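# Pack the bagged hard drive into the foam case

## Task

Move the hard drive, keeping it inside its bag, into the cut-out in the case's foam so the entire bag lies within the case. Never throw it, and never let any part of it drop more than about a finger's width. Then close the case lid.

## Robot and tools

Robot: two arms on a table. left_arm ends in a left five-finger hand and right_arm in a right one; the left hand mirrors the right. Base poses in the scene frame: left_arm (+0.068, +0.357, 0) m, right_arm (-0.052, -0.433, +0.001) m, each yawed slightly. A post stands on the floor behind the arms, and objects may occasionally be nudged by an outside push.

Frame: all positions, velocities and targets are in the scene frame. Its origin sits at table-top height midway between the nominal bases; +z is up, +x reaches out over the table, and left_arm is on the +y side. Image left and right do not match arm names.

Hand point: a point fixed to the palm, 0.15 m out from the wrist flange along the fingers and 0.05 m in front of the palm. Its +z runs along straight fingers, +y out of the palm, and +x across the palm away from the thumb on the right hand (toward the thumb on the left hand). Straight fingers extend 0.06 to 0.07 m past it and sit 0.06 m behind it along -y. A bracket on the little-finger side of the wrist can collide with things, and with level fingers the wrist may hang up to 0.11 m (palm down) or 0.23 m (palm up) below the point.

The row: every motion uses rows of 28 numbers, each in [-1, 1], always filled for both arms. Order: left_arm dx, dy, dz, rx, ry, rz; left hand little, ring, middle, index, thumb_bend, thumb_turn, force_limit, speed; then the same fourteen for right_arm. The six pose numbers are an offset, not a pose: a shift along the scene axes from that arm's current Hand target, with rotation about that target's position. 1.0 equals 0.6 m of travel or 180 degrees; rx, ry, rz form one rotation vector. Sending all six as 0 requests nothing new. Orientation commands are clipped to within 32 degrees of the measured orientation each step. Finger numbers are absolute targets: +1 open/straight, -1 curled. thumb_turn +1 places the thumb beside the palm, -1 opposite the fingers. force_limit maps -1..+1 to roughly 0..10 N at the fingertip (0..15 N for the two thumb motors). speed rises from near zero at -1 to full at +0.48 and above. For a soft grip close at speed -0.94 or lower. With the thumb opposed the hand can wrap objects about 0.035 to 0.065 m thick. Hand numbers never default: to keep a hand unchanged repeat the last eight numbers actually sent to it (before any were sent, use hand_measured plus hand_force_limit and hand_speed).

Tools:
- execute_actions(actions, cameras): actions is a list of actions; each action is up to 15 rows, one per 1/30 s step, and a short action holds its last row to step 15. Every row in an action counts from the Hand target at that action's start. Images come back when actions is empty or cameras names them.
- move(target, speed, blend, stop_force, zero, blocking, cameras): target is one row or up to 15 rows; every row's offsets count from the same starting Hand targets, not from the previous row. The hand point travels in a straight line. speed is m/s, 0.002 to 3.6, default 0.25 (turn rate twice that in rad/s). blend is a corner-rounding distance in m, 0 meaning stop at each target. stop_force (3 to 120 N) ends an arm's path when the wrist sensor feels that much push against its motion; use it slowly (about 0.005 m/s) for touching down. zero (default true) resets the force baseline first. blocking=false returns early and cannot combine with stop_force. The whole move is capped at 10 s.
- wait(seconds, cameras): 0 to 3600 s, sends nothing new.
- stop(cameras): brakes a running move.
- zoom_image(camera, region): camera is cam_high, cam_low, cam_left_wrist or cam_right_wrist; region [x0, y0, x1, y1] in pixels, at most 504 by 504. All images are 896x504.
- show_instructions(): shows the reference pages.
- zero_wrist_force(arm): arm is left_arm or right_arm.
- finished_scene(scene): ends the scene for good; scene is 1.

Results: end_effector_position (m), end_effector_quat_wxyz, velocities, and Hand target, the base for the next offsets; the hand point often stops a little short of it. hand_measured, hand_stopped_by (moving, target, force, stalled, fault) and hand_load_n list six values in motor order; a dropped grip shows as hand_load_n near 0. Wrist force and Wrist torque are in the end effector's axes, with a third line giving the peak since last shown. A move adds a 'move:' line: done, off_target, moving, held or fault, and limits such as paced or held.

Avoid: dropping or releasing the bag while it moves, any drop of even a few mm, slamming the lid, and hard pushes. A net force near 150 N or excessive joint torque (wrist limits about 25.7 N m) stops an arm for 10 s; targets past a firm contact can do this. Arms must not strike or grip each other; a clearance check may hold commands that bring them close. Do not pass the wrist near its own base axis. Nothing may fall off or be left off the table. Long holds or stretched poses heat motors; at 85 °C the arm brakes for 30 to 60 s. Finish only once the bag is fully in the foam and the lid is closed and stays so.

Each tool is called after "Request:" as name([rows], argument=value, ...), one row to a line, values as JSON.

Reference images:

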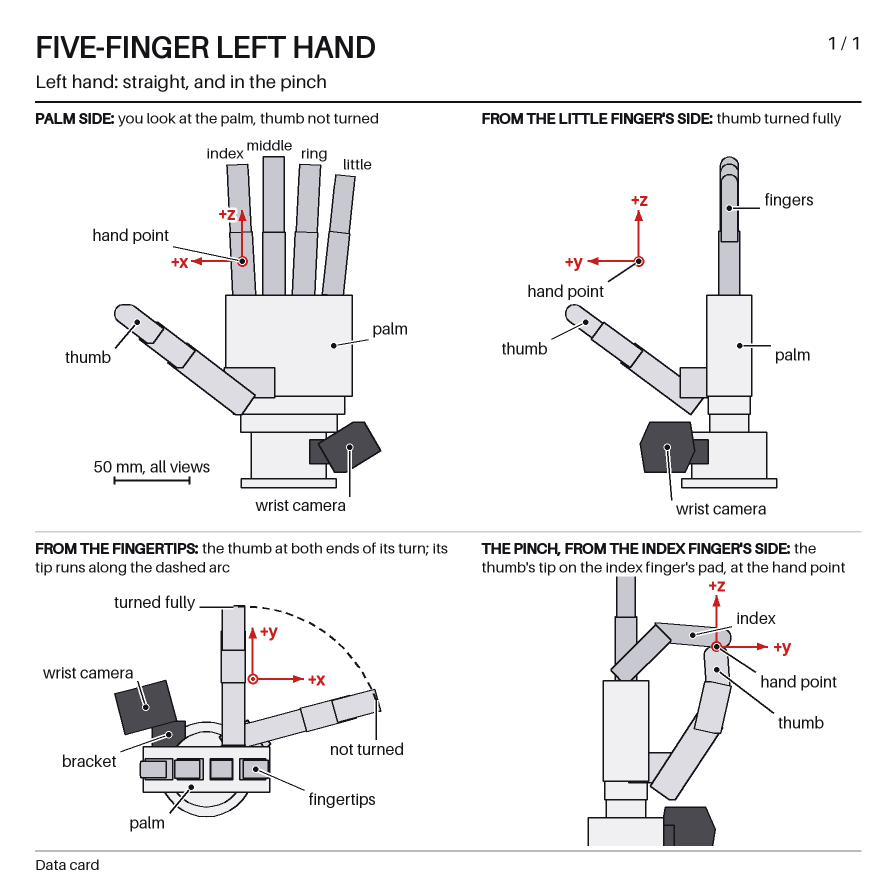

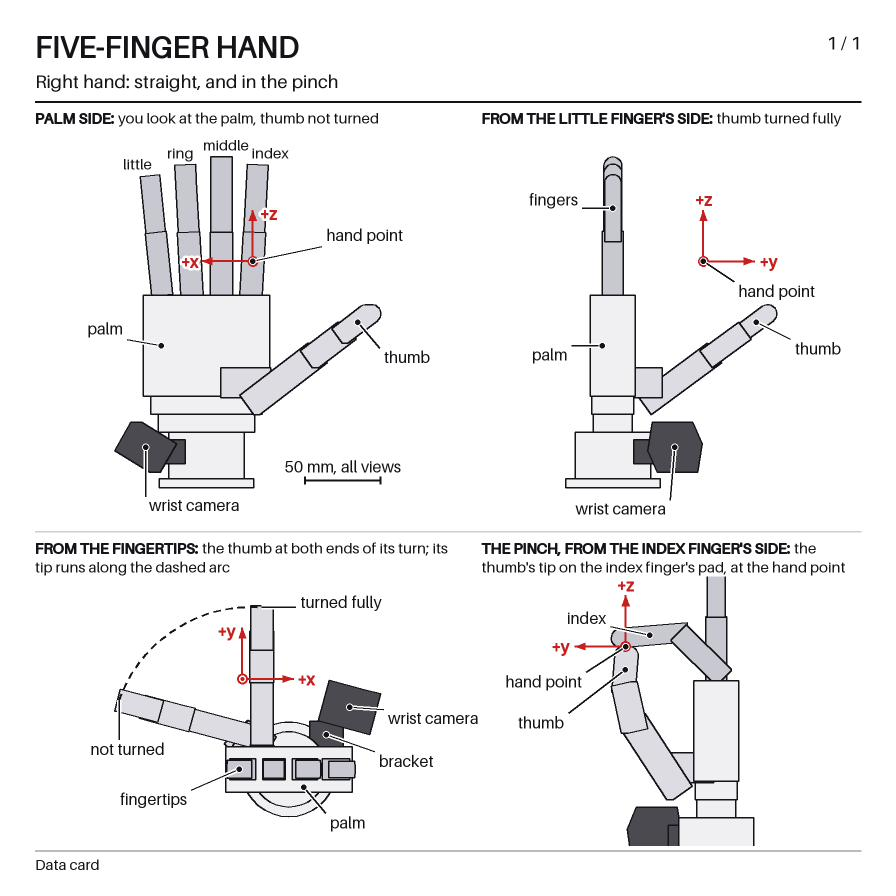

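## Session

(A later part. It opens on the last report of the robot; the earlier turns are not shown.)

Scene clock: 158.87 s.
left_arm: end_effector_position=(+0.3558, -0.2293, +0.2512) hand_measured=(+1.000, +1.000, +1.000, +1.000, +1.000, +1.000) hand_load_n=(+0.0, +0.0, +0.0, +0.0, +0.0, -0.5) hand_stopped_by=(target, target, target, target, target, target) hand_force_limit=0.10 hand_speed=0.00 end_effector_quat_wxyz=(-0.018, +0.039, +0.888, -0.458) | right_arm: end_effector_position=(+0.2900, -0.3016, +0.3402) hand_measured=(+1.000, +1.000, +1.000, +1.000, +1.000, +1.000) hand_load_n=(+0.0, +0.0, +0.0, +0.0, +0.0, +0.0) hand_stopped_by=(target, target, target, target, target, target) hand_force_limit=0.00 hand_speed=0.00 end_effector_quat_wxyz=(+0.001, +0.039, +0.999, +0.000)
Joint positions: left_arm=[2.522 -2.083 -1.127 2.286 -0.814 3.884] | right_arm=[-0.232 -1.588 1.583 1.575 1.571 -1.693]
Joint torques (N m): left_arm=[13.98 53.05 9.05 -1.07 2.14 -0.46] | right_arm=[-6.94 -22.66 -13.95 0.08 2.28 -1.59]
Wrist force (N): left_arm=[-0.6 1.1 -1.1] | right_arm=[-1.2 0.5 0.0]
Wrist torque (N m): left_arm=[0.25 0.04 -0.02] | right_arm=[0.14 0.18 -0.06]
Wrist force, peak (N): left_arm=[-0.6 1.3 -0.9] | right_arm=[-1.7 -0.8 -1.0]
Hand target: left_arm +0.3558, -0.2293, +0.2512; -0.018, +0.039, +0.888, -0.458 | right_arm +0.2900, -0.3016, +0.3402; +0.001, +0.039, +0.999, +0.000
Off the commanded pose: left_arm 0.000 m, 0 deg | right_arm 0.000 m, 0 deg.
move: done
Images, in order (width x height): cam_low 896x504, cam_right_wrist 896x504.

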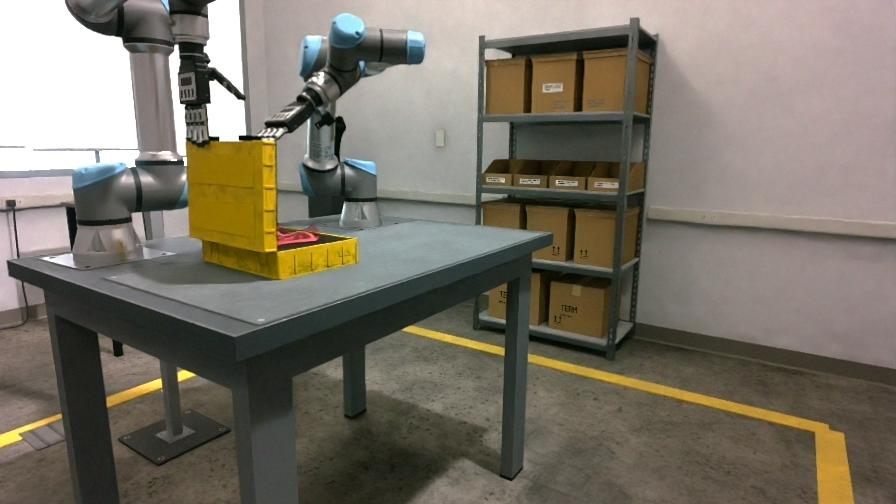

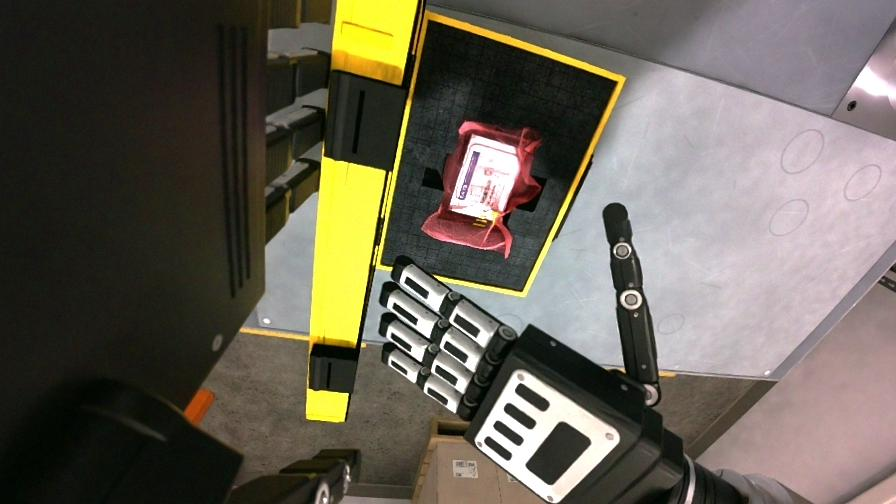

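Request:
move(target=[0,0.0333,0.0167,0,0,0,1,1,1,1,1,1,0.1,0,0,0.04,0,0,0,0,1,1,1,1,1,1,0,0], speed=0.015, stop_force=6, cameras=["cam_right_wrist","cam_low"])

Scene clock: 163.97 s.
left_arm: end_effector_position=(+0.3558, -0.2093, +0.2612) hand_measured=(+1.000, +1.000, +1.000, +1.000, +1.000, +1.000) hand_load_n=(+0.0, +0.0, +0.0, +0.0, +0.0, +0.0) hand_stopped_by=(target, target, target, target, target, target) hand_force_limit=0.10 hand_speed=0.00 end_effector_quat_wxyz=(-0.018, +0.039, +0.888, -0.458) | right_arm: end_effector_position=(+0.2900, -0.2776, +0.3402) hand_measured=(+1.000, +1.000, +1.000, +1.000, +1.000, +1.000) hand_load_n=(+0.0, +0.0, +0.0, +0.0, +0.0, +0.0) hand_stopped_by=(target, target, target, target, target, target) hand_force_limit=0.00 hand_speed=0.00 end_effector_quat_wxyz=(+0.001, +0.039, +0.999, +0.000)
Joint positions: left_arm=[2.554 -2.044 -1.166 2.261 -0.795 3.919] | right_arm=[-0.15 -1.571 1.566 1.575 1.571 -1.61]
Joint torques (N m): left_arm=[-14.23 24.59 25.47 0.53 -1.15 -0.96] | right_arm=[-7.18 -27.9 -12.88 0.5 2.11 -1.58]
Wrist force (N): left_arm=[-0.5 1.0 -0.8] | right_arm=[-0.9 0.7 0.1]
Wrist torque (N m): left_arm=[0.22 0.05 -0.09] | right_arm=[0.15 0.17 -0.03]
Wrist force, peak (N): left_arm=[-0.5 1.2 -1.1] | right_arm=[-1.8 -0.1 -0.2]
Hand target: left_arm +0.3558, -0.2093, +0.2612; -0.018, +0.039, +0.888, -0.458 | right_arm +0.2900, -0.2776, +0.3402; +0.001, +0.039, +0.999, +0.000
Off the commanded pose: left_arm 0.000 m, 0 deg | right_arm 0.000 m, 0 deg.
move: done
Images, in order (width x height): cam_low 896x504, cam_right_wrist 896x504.

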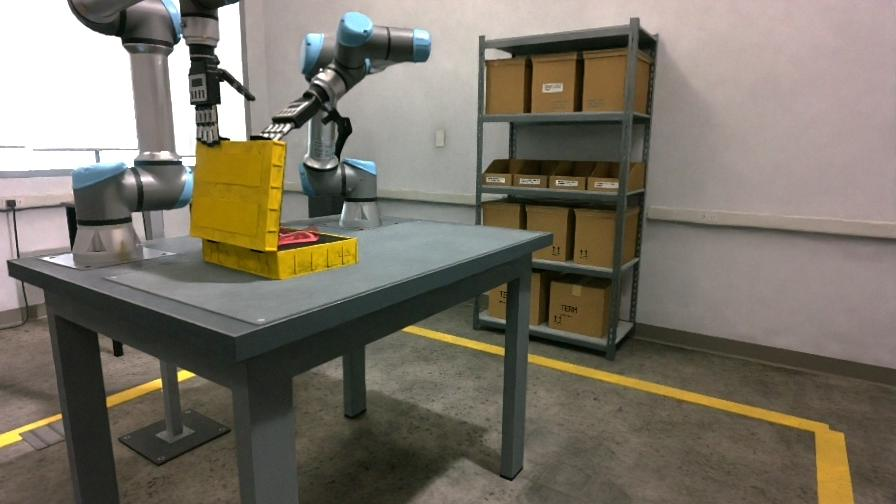

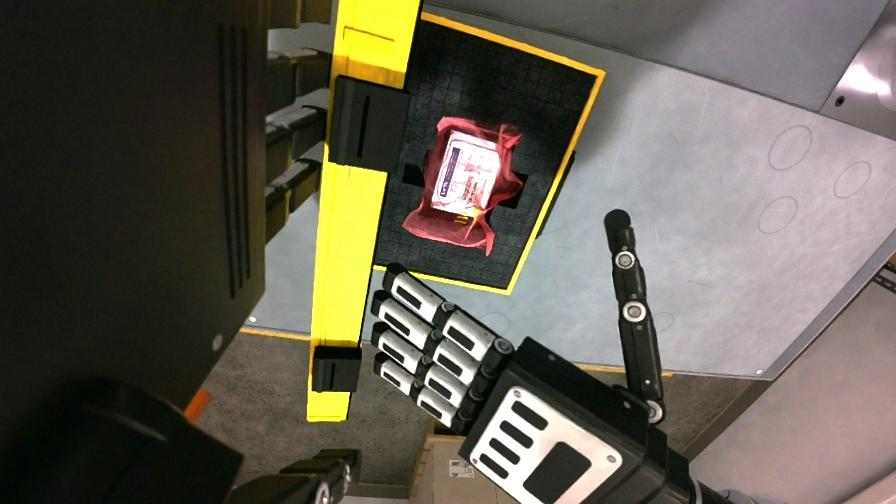

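Request:
move(target=[0,0,0,0,0,0,1,1,1,1,1,1,0.1,0,0,0.03,0,0,0,0,1,1,1,1,1,1,0,0], speed=0.01, stop_force=5, cameras=["cam_right_wrist","cam_low"])

Scene clock: 165.70 s.
left_arm: end_effector_position=(+0.3558, -0.2093, +0.2613) hand_measured=(+1.000, +1.000, +1.000, +1.000, +1.000, +1.000) hand_load_n=(+0.0, +0.0, -0.5, +0.0, +0.0, +0.0) hand_stopped_by=(target, target, target, target, target, target) hand_force_limit=0.10 hand_speed=0.00 end_effector_quat_wxyz=(-0.018, +0.039, +0.888, -0.458) | right_arm: end_effector_position=(+0.2900, -0.2739, +0.3402) hand_measured=(+1.000, +1.000, +1.000, +1.000, +1.000, +1.000) hand_load_n=(+0.0, +0.0, +0.5, +0.0, -0.5, +0.0) hand_stopped_by=(target, target, target, target, target, target) hand_force_limit=0.00 hand_speed=0.00 end_effector_quat_wxyz=(+0.001, +0.039, +0.999, +0.000)
Joint positions: left_arm=[2.554 -2.044 -1.166 2.261 -0.795 3.919] | right_arm=[-0.138 -1.568 1.563 1.575 1.571 -1.598]
Joint torques (N m): left_arm=[-14.15 25.84 23.03 0.66 -0.26 -0.86] | right_arm=[-2.32 -28.94 -10.85 1.08 -3.09 0.95]
Wrist force (N): left_arm=[-0.4 1.7 -4.5] | right_arm=[-1.7 -3.0 0.3]
Wrist torque (N m): left_arm=[0.47 -0.06 -0.10] | right_arm=[0.11 0.20 -0.09]
Wrist force, peak (N): left_arm=[-0.1 2.7 -8.2] | right_arm=[-2.3 -7.2 0.4]
Hand target: left_arm +0.3558, -0.2093, +0.2612; -0.018, +0.039, +0.888, -0.458 | right_arm +0.2900, -0.2739, +0.3402; +0.001, +0.039, +0.999, +0.000 (not the last commanded pose)
Off the commanded pose: left_arm 0.000 m, 0 deg | right_arm 0.014 m, 0 deg.
move: contact (right_arm)
Images, in order (width x height): cam_low 896x504, cam_right_wrist 896x504.

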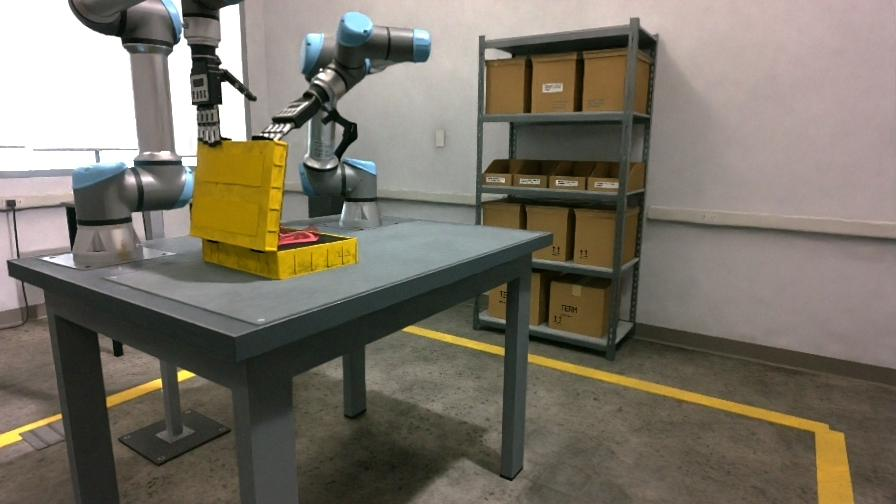

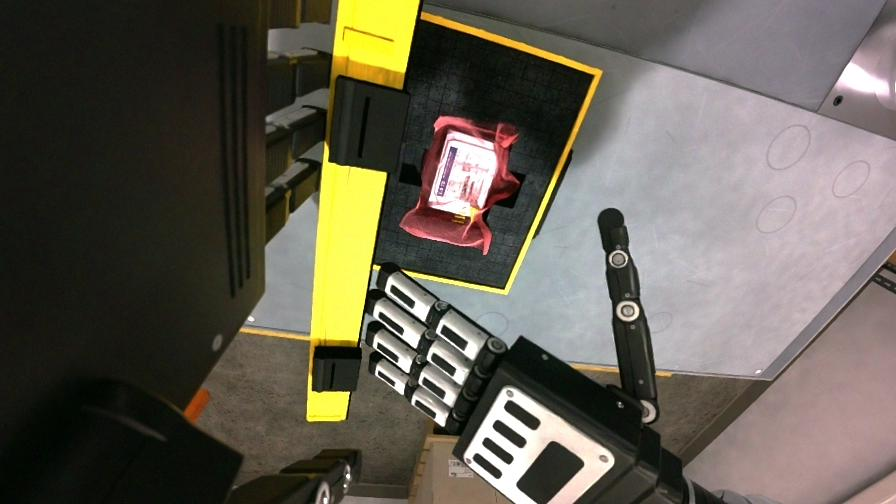

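Request:
move(target=[0,0.04,-0.0067,0,0,0,1,1,1,1,1,1,0.1,0,0,0.0333,0,0,0,0,1,1,1,1,1,1,0,0], speed=0.01, cameras=["cam_right_wrist","cam_low"])

Scene clock: 169.07 s.
left_arm: end_effector_position=(+0.3558, -0.1853, +0.2572) hand_measured=(+1.000, +1.000, +1.000, +1.000, +1.000, +1.000) hand_load_n=(+0.0, +0.0, +0.0, +0.0, +0.0, +0.0) hand_stopped_by=(target, target, target, target, target, target) hand_force_limit=0.10 hand_speed=0.00 end_effector_quat_wxyz=(-0.018, +0.039, +0.888, -0.458) | right_arm: end_effector_position=(+0.2900, -0.2539, +0.3402) hand_measured=(+1.000, +1.000, +1.000, +1.000, +1.000, +1.000) hand_load_n=(+0.0, +0.0, +0.0, +0.0, +0.0, +0.5) hand_stopped_by=(target, target, target, target, target, target) hand_force_limit=0.00 hand_speed=0.00 end_effector_quat_wxyz=(+0.001, +0.039, +0.999, +0.000)
Joint positions: left_arm=[2.594 -2.003 -1.244 2.264 -0.772 3.966] | right_arm=[-0.071 -1.551 1.545 1.575 1.571 -1.531]
Joint torques (N m): left_arm=[1.93 38.31 23.49 0.56 1.88 -0.39] | right_arm=[-6.11 -11.75 -18.88 4.58 2.35 -1.09]
Wrist force (N): left_arm=[-0.6 1.1 -0.9] | right_arm=[-0.8 0.2 0.1]
Wrist torque (N m): left_arm=[0.24 0.05 -0.10] | right_arm=[0.12 0.12 -0.10]
Wrist force, peak (N): left_arm=[-0.4 1.8 -4.6] | right_arm=[-1.6 -3.8 0.3]
Hand target: left_arm +0.3558, -0.1853, +0.2572; -0.018, +0.039, +0.888, -0.458 | right_arm +0.2900, -0.2539, +0.3402; +0.001, +0.039, +0.999, +0.000
Off the commanded pose: left_arm 0.000 m, 0 deg | right_arm 0.000 m, 0 deg.
move: done
Images, in order (width x height): cam_low 896x504, cam_right_wrist 896x504.

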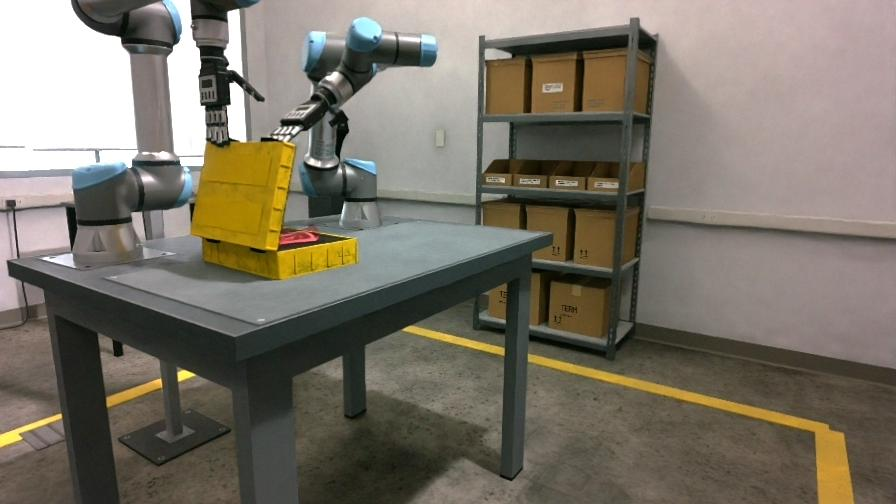

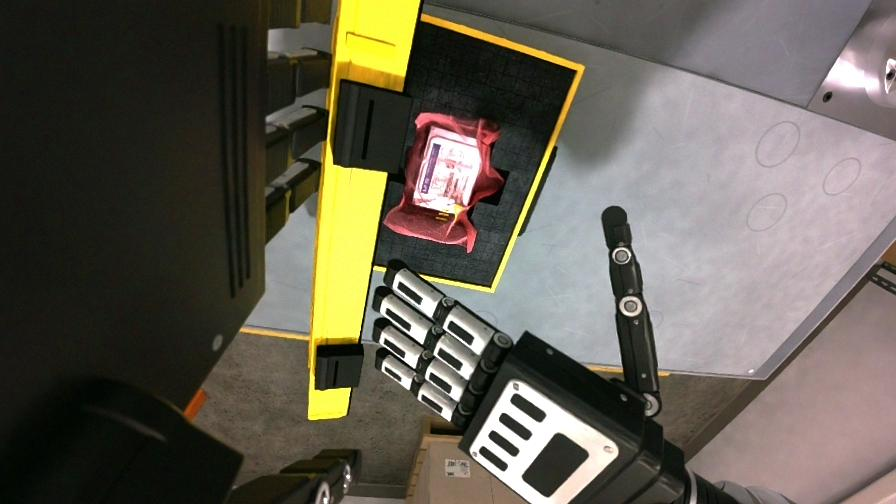

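Request:
move(target=[0,0.03,-0.0083,0,0,0,1,1,1,1,1,1,0.1,0,0,0.0333,-0.005,0,0,0,1,1,1,1,1,1,0,0], speed=0.01, cameras=["cam_right_wrist","cam_low"])

Scene clock: 171.57 s.
left_arm: end_effector_position=(+0.3558, -0.1673, +0.2522) hand_measured=(+1.000, +1.000, +1.000, +1.000, +1.000, +1.000) hand_load_n=(+0.0, +0.0, +0.0, +0.0, +0.0, -0.5) hand_stopped_by=(target, target, target, target, target, target) hand_force_limit=0.10 hand_speed=0.00 end_effector_quat_wxyz=(-0.018, +0.039, +0.888, -0.458) | right_arm: end_effector_position=(+0.2900, -0.2339, +0.3372) hand_measured=(+1.000, +1.000, +1.000, +1.000, +1.000, +1.000) hand_load_n=(+0.0, +0.0, +0.0, +0.0, +0.0, +0.0) hand_stopped_by=(target, target, target, target, target, target) hand_force_limit=0.00 hand_speed=0.00 end_effector_quat_wxyz=(+0.001, +0.039, +0.999, +0.000)
Joint positions: left_arm=[2.626 -1.975 -1.303 2.268 -0.755 4.005] | right_arm=[-0.005 -1.53 1.532 1.568 1.571 -1.465]
Joint torques (N m): left_arm=[3.64 38.86 23.23 0.4 1.94 -0.33] | right_arm=[-7.52 -15.39 -19.37 -0.01 2.46 -1.13]
Wrist force (N): left_arm=[-0.4 1.1 -0.8] | right_arm=[-0.8 0.6 0.4]
Wrist torque (N m): left_arm=[0.23 0.03 -0.08] | right_arm=[0.12 0.13 -0.07]
Wrist force, peak (N): left_arm=[-0.5 1.1 -1.2] | right_arm=[-0.9 0.9 0.4]
Hand target: left_arm +0.3558, -0.1673, +0.2522; -0.018, +0.039, +0.888, -0.458 | right_arm +0.2900, -0.2339, +0.3372; +0.001, +0.039, +0.999, +0.000
Off the commanded pose: left_arm 0.000 m, 0 deg | right_arm 0.000 m, 0 deg.
move: done
Images, in order (width x height): cam_low 896x504, cam_right_wrist 896x504.

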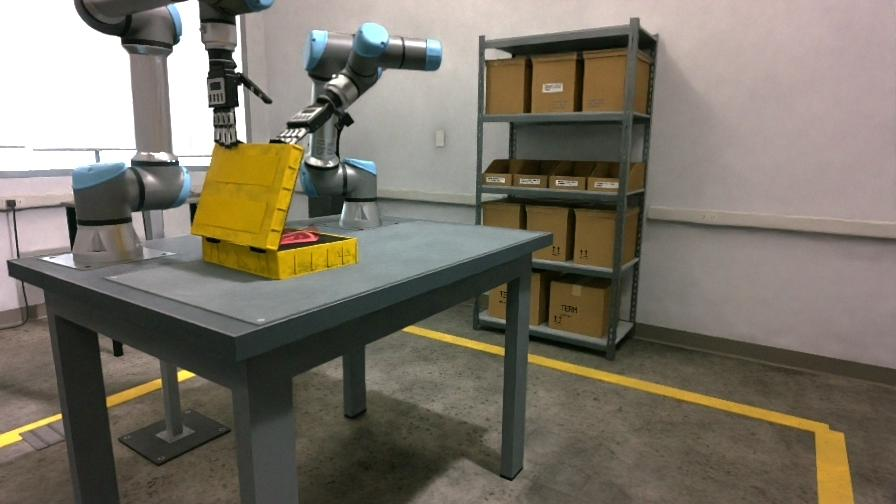

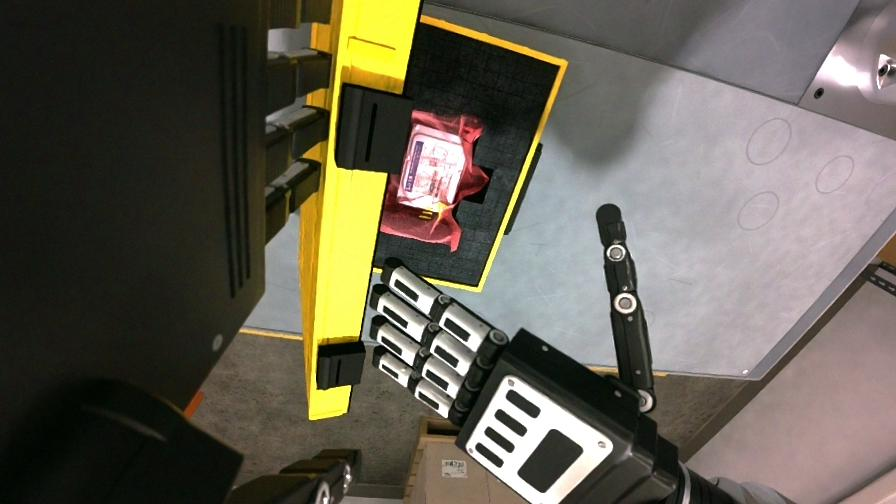

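Request:
move(target=[0,0,0,0,0,0,1,1,1,1,1,1,0.1,0,0,-0.02,0,0,0,0,1,1,1,1,1,1,0,0], speed=0.01, cameras=["cam_right_wrist","cam_low"])

Request:
zoom_image(camera="cam_low", region=[170, 90, 350, 260])

Scene clock: 174.17 s.
left_arm: end_effector_position=(+0.3558, -0.1673, +0.2522) hand_measured=(+1.000, +1.000, +1.000, +1.000, +1.000, +1.000) hand_load_n=(+0.0, +0.0, +0.0, +0.0, +0.0, +0.0) hand_stopped_by=(target, target, target, target, target, target) hand_force_limit=0.10 hand_speed=0.00 end_effector_quat_wxyz=(-0.018, +0.039, +0.888, -0.458) | right_arm: end_effector_position=(+0.2900, -0.2460, +0.3372) hand_measured=(+1.000, +1.000, +1.000, +1.000, +1.000, +1.000) hand_load_n=(+0.0, +0.0, +0.0, +0.0, +0.0, +0.0) hand_stopped_by=(target, target, target, target, target, target) hand_force_limit=0.00 hand_speed=0.00 end_effector_quat_wxyz=(+0.001, +0.039, +0.999, +0.000)
Joint positions: left_arm=[2.626 -1.975 -1.303 2.268 -0.755 4.005] | right_arm=[-0.045 -1.543 1.545 1.568 1.571 -1.505]
Joint torques (N m): left_arm=[-14.18 22.39 26.09 -0.47 -0.98 -1.03] | right_arm=[6.26 -23.79 -17.41 -0.49 0.09 1.07]
Wrist force (N): left_arm=[-0.4 1.2 -0.9] | right_arm=[-0.7 0.4 0.2]
Wrist torque (N m): left_arm=[0.25 0.02 -0.08] | right_arm=[0.11 0.11 0.09]
Wrist force, peak (N): left_arm=[-0.5 1.2 -1.1] | right_arm=[-1.1 0.8 0.6]
Hand target: left_arm +0.3558, -0.1673, +0.2522; -0.018, +0.039, +0.888, -0.458 | right_arm +0.2900, -0.2459, +0.3372; +0.001, +0.039, +0.999, +0.000
Off the commanded pose: left_arm 0.000 m, 0 deg | right_arm 0.000 m, 0 deg.
move: done
Images, in order (width x height): cam_low 896x504, cam_right_wrist 896x504.

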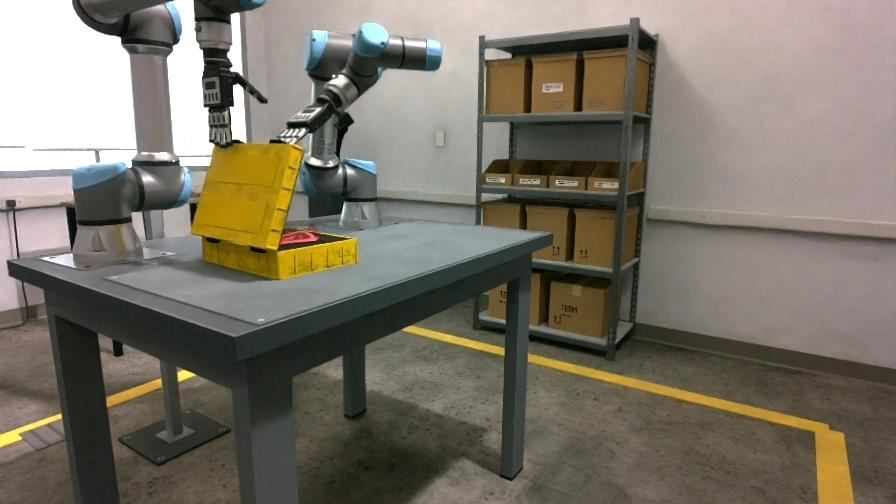

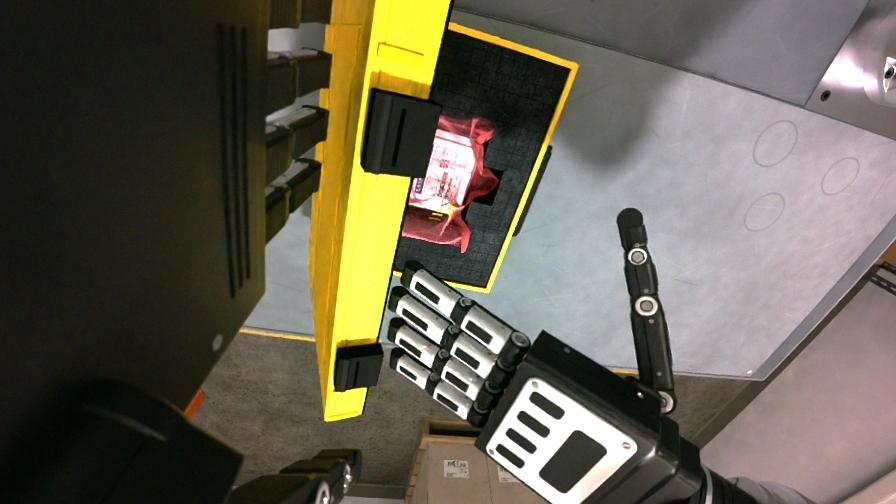

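Scaled by 2.800 from the camera's image (finer frame: 1280x720).

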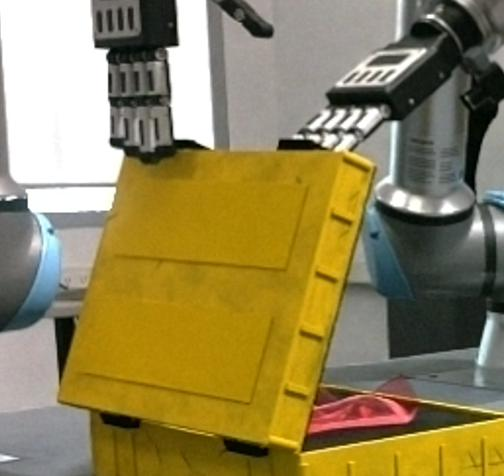

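Request:
move(target=[0,0.0233,-0.0133,0,0,0,1,1,1,1,1,1,0.1,0,0,0,0,0,0,0,1,1,1,1,1,1,0,0], speed=0.02, cameras=["cam_right_wrist","cam_low"])

Request:
zoom_image(camera="cam_low", region=[170, 90, 350, 260])

Scene clock: 175.73 s.
left_arm: end_effector_position=(+0.3559, -0.1532, +0.2443) hand_measured=(+1.000, +1.000, +1.000, +1.000, +1.000, +1.000) hand_load_n=(+0.0, +0.0, +0.0, +0.0, +0.0, +0.0) hand_stopped_by=(target, target, target, target, target, target) hand_force_limit=0.10 hand_speed=0.00 end_effector_quat_wxyz=(-0.018, +0.039, +0.888, -0.458) | right_arm: end_effector_position=(+0.2900, -0.2459, +0.3372) hand_measured=(+1.000, +1.000, +1.000, +1.000, +1.000, +1.000) hand_load_n=(+0.0, +0.0, +0.0, +0.0, +0.0, +0.5) hand_stopped_by=(target, target, target, target, target, target) hand_force_limit=0.00 hand_speed=0.00 end_effector_quat_wxyz=(+0.001, +0.039, +0.999, +0.000)
Joint positions: left_arm=[2.652 -1.956 -1.356 2.278 -0.741 4.037] | right_arm=[-0.044 -1.543 1.545 1.568 1.571 -1.505]
Joint torques (N m): left_arm=[-8.19 33.22 26.82 -0.66 1.23 -0.98] | right_arm=[4.66 -7.71 -21.71 -0.22 -1.89 1.34]
Wrist force (N): left_arm=[-0.2 0.9 -1.0] | right_arm=[-0.7 0.4 0.1]
Wrist torque (N m): left_arm=[0.22 -0.01 -0.05] | right_arm=[0.11 0.12 0.07]
Wrist force, peak (N): left_arm=[-0.3 1.3 -1.0] | right_arm=[-1.0 0.6 0.3]
Hand target: left_arm +0.3558, -0.1534, +0.2443; -0.018, +0.039, +0.888, -0.458 | right_arm +0.2900, -0.2459, +0.3372; +0.001, +0.039, +0.999, +0.000
Off the commanded pose: left_arm 0.000 m, 0 deg | right_arm 0.000 m, 0 deg.
move: done
Images, in order (width x height): cam_low 896x504, cam_right_wrist 896x504.

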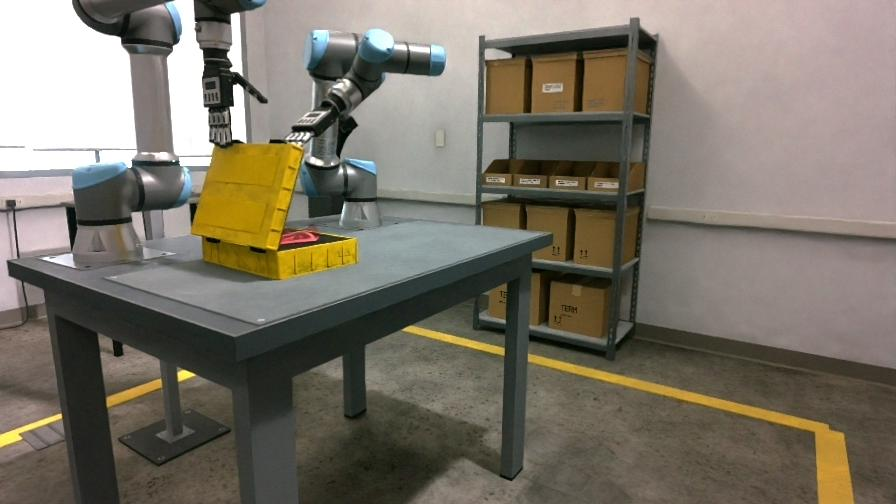

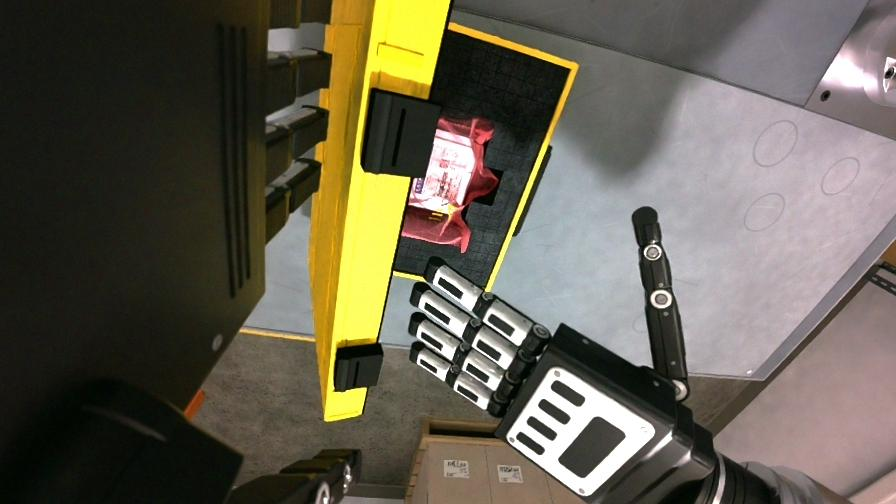

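Scaled by 2.800 from the camera's image (finer frame: 1280x720).

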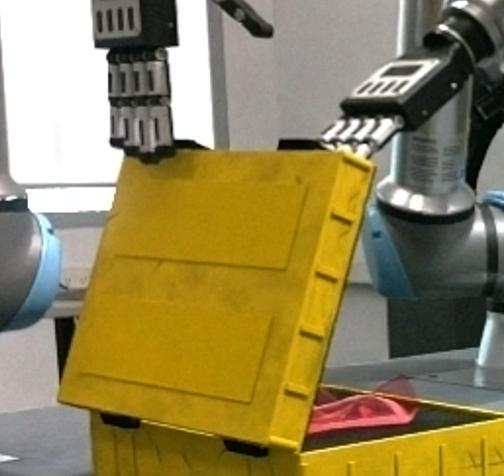

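Request:
move(target=[0,0,0,0,0,0,1,1,1,1,1,1,0.1,0,0,0.0367,-0.005,0,0,0,1,1,1,1,1,1,0,0], speed=0.015, stop_force=6, cameras=["cam_right_wrist","cam_low"])

Request:
zoom_image(camera="cam_low", region=[170, 90, 350, 260])

Scene clock: 178.53 s.
left_arm: end_effector_position=(+0.3558, -0.1534, +0.2443) hand_measured=(+1.000, +1.000, +1.000, +1.000, +1.000, +1.000) hand_load_n=(+0.0, +0.0, -1.0, +0.0, +0.0, -0.5) hand_stopped_by=(target, target, target, target, target, target) hand_force_limit=0.10 hand_speed=0.00 end_effector_quat_wxyz=(-0.018, +0.039, +0.888, -0.458) | right_arm: end_effector_position=(+0.2900, -0.2239, +0.3342) hand_measured=(+1.000, +1.000, +1.000, +1.000, +1.000, +1.000) hand_load_n=(+0.0, +0.0, +0.0, +0.0, +0.0, +0.0) hand_stopped_by=(target, target, target, target, target, target) hand_force_limit=0.00 hand_speed=0.00 end_effector_quat_wxyz=(+0.001, +0.039, +0.999, +0.000)
Joint positions: left_arm=[2.652 -1.956 -1.355 2.278 -0.742 4.037] | right_arm=[0.027 -1.519 1.528 1.561 1.571 -1.433]
Joint torques (N m): left_arm=[-13.3 21.73 25.33 -2.69 0.17 -0.83] | right_arm=[-7.54 -31.24 -12.38 2.08 2.32 -1.53]
Wrist force (N): left_arm=[-0.3 1.7 -1.2] | right_arm=[-0.8 0.7 0.5]
Wrist torque (N m): left_arm=[0.29 0.00 -0.06] | right_arm=[0.13 0.12 -0.05]
Wrist force, peak (N): left_arm=[-0.3 1.8 -1.4] | right_arm=[-1.2 0.8 0.4]
Hand target: left_arm +0.3558, -0.1534, +0.2443; -0.018, +0.039, +0.888, -0.458 | right_arm +0.2900, -0.2239, +0.3342; +0.001, +0.039, +0.999, +0.000
Off the commanded pose: left_arm 0.000 m, 0 deg | right_arm 0.000 m, 0 deg.
move: done
Images, in order (width x height): cam_low 896x504, cam_right_wrist 896x504.

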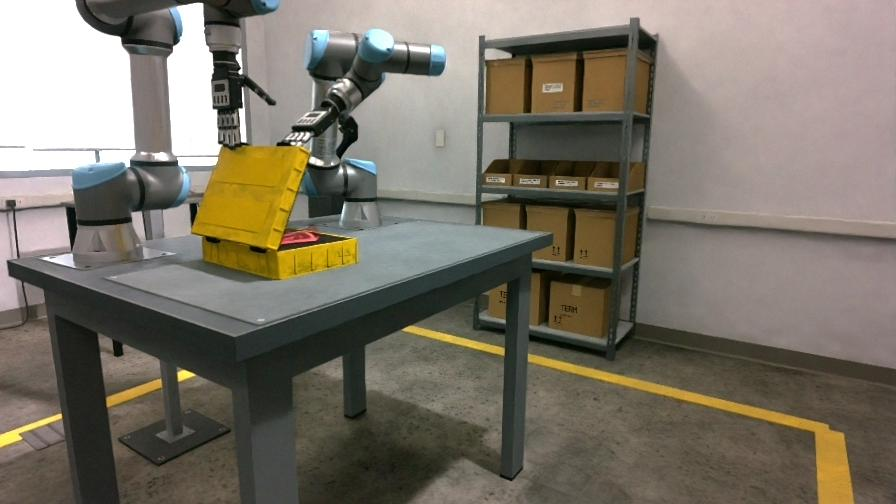

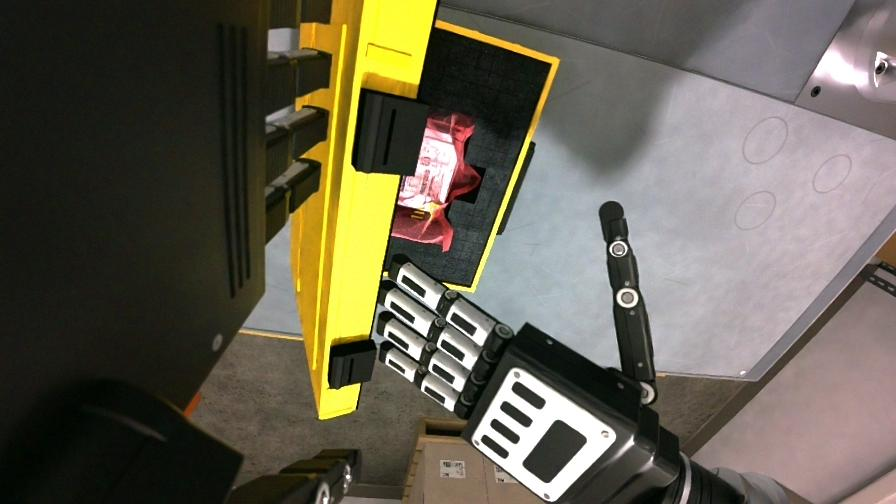

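Scaled by 2.800 from the camera's image (finer frame: 1280x720).

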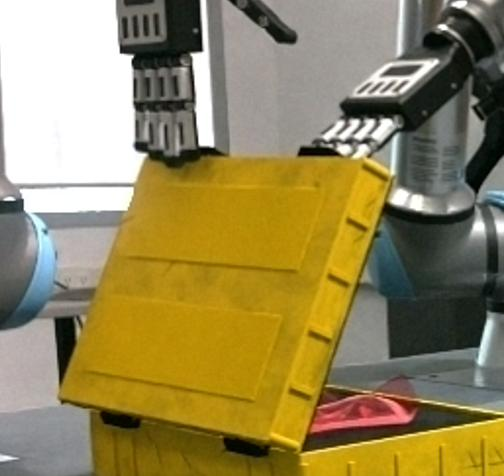

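Request:
move(target=[0,0.02,-0.0167,0,0,0,1,1,1,1,1,1,0.1,0,0,0,0,0,0,0,1,1,1,1,1,1,0,0], speed=0.02, cameras=["cam_right_wrist","cam_low"])

Request:
zoom_image(camera="cam_low", region=[170, 90, 350, 260])

Scene clock: 180.00 s.
left_arm: end_effector_position=(+0.3559, -0.1413, +0.2342) hand_measured=(+1.000, +1.000, +1.000, +1.000, +1.000, +1.000) hand_load_n=(+0.0, +0.0, +0.0, +0.0, +0.0, -0.5) hand_stopped_by=(target, target, target, target, target, target) hand_force_limit=0.10 hand_speed=0.00 end_effector_quat_wxyz=(-0.018, +0.039, +0.888, -0.458) | right_arm: end_effector_position=(+0.2900, -0.2239, +0.3342) hand_measured=(+1.000, +1.000, +1.000, +1.000, +1.000, +1.000) hand_load_n=(+0.0, +0.0, +0.0, +0.0, -0.5, +0.0) hand_stopped_by=(target, target, target, target, target, target) hand_force_limit=0.00 hand_speed=0.00 end_effector_quat_wxyz=(+0.001, +0.039, +0.999, +0.000)
Joint positions: left_arm=[2.675 -1.943 -1.405 2.292 -0.73 4.067] | right_arm=[0.027 -1.519 1.528 1.561 1.571 -1.433]
Joint torques (N m): left_arm=[-6.8 37.24 24.89 -1.27 1.54 -0.99] | right_arm=[-7.1 -31.37 -11.32 4.2 1.96 -1.62]
Wrist force (N): left_arm=[-0.1 1.5 -1.0] | right_arm=[-1.1 0.8 0.3]
Wrist torque (N m): left_arm=[0.28 -0.02 -0.07] | right_arm=[0.14 0.17 -0.07]
Wrist force, peak (N): left_arm=[-0.3 1.7 -1.1] | right_arm=[-1.1 0.8 0.4]
Hand target: left_arm +0.3558, -0.1414, +0.2342; -0.018, +0.039, +0.888, -0.458 | right_arm +0.2900, -0.2239, +0.3342; +0.001, +0.039, +0.999, +0.000
Off the commanded pose: left_arm 0.000 m, 0 deg | right_arm 0.000 m, 0 deg.
move: done
Images, in order (width x height): cam_low 896x504, cam_right_wrist 896x504.

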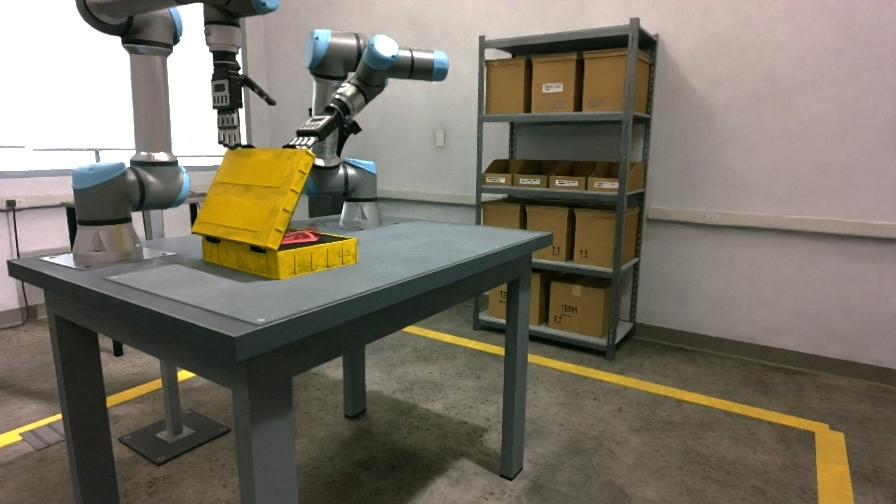

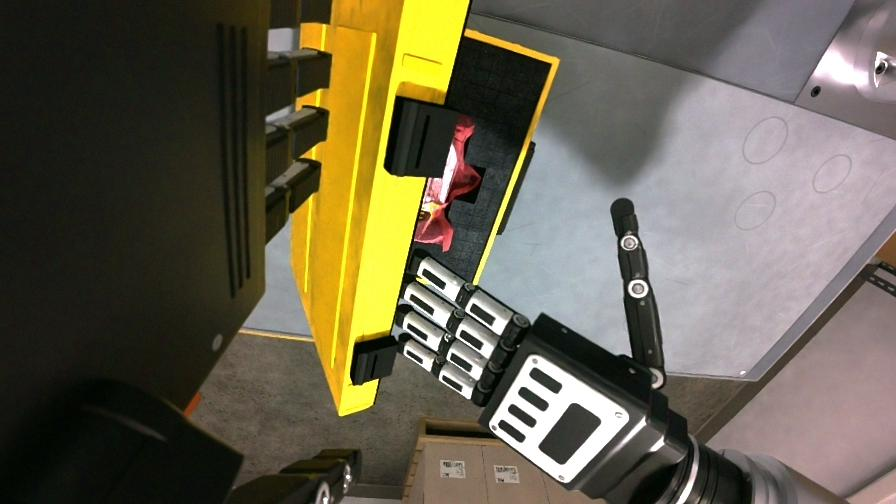

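Scaled by 2.800 from the camera's image (finer frame: 1280x720).

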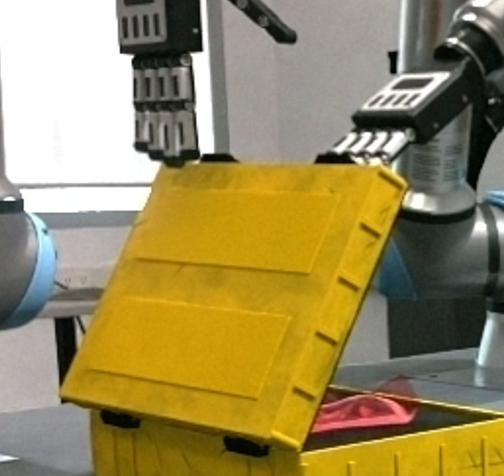

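Request:
move(target=[-0.045,0.0517,-0.0433,0,0,0,1,1,1,1,1,1,0.1,0,0,0,0.0833,0,0,0,1,1,1,1,1,1,0,0], speed=0.025, cameras=["cam_right_wrist","cam_low"])

Request:
zoom_image(camera="cam_low", region=[170, 90, 350, 260])

Scene clock: 186.20 s.
left_arm: end_effector_position=(+0.3289, -0.1103, +0.2083) hand_measured=(+1.000, +1.000, +1.000, +1.000, +1.000, +1.000) hand_load_n=(+0.0, -1.0, -1.5, +0.0, +0.0, +0.0) hand_stopped_by=(target, target, target, target, target, target) hand_force_limit=0.10 hand_speed=0.00 end_effector_quat_wxyz=(-0.018, +0.039, +0.888, -0.458) | right_arm: end_effector_position=(+0.2899, -0.2239, +0.3843) hand_measured=(+1.000, +1.000, +1.000, +1.000, +1.000, +1.000) hand_load_n=(+0.0, +0.0, +0.0, +0.0, +0.0, +0.0) hand_stopped_by=(target, target, target, target, target, target) hand_force_limit=0.00 hand_speed=0.00 end_effector_quat_wxyz=(+0.001, +0.039, +0.999, +0.000) end_effector_velocity=(+0.001, +0.000, -0.001) end_effector_angular_velocity=(+0.001, -0.002, -0.001)
Joint positions: left_arm=[2.709 -1.866 -1.586 2.362 -0.713 4.113] | right_arm=[0.027 -1.513 1.393 1.689 1.571 -1.433]
Joint velocities: left_arm=[within noise] | right_arm=[-0.001 0 0.003 -0.005 0 0]
Joint torques (N m): left_arm=[0.61 19.3 26.11 -2.69 2.06 -0.67] | right_arm=[-5.62 -12.07 -9.92 -0.27 -1.38 -1.31]
Wrist force (N): left_arm=[0.3 3.1 -0.6] | right_arm=[-0.9 0.7 0.4]
Wrist torque (N m): left_arm=[0.31 0.02 -0.09] | right_arm=[0.13 0.13 -0.05]
Wrist force, peak (N): left_arm=[0.3 3.1 -0.6] | right_arm=[-1.2 0.8 0.5]
Hand target: left_arm +0.3288, -0.1103, +0.2083; -0.018, +0.039, +0.888, -0.458 | right_arm +0.2900, -0.2239, +0.3842; +0.001, +0.039, +0.999, +0.000
Off the commanded pose: left_arm 0.000 m, 0 deg | right_arm 0.000 m, 0 deg.
move: done
Images, in order (width x height): cam_low 896x504, cam_right_wrist 896x504.

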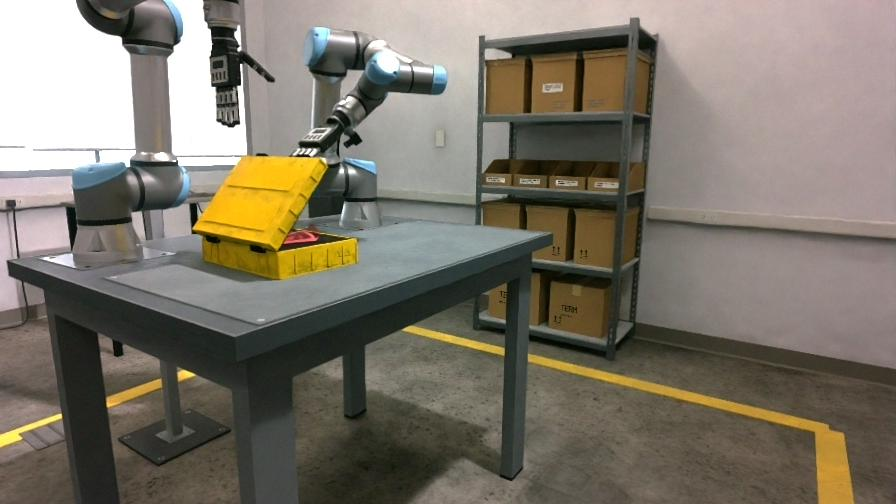

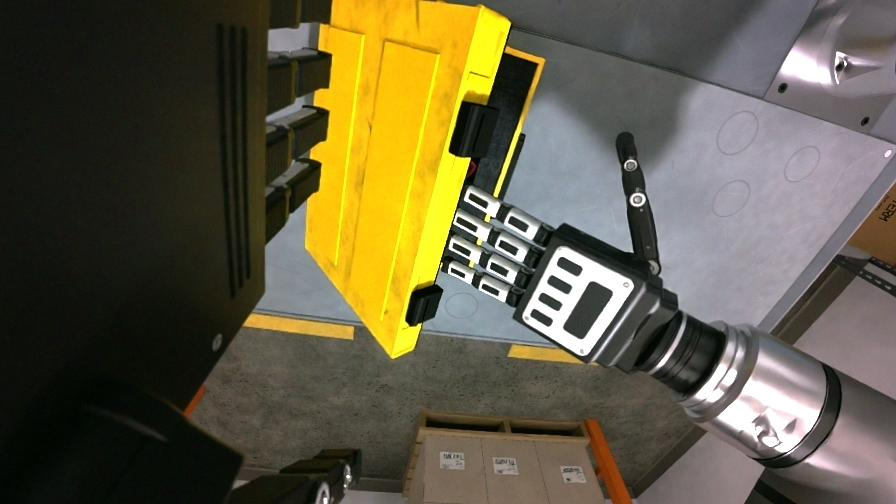

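Scaled by 2.800 from the camera's image (finer frame: 1280x720).

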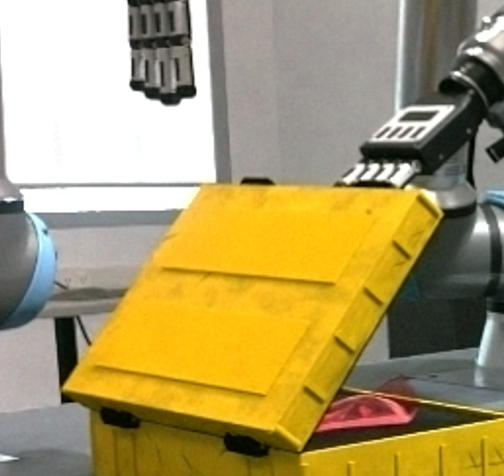

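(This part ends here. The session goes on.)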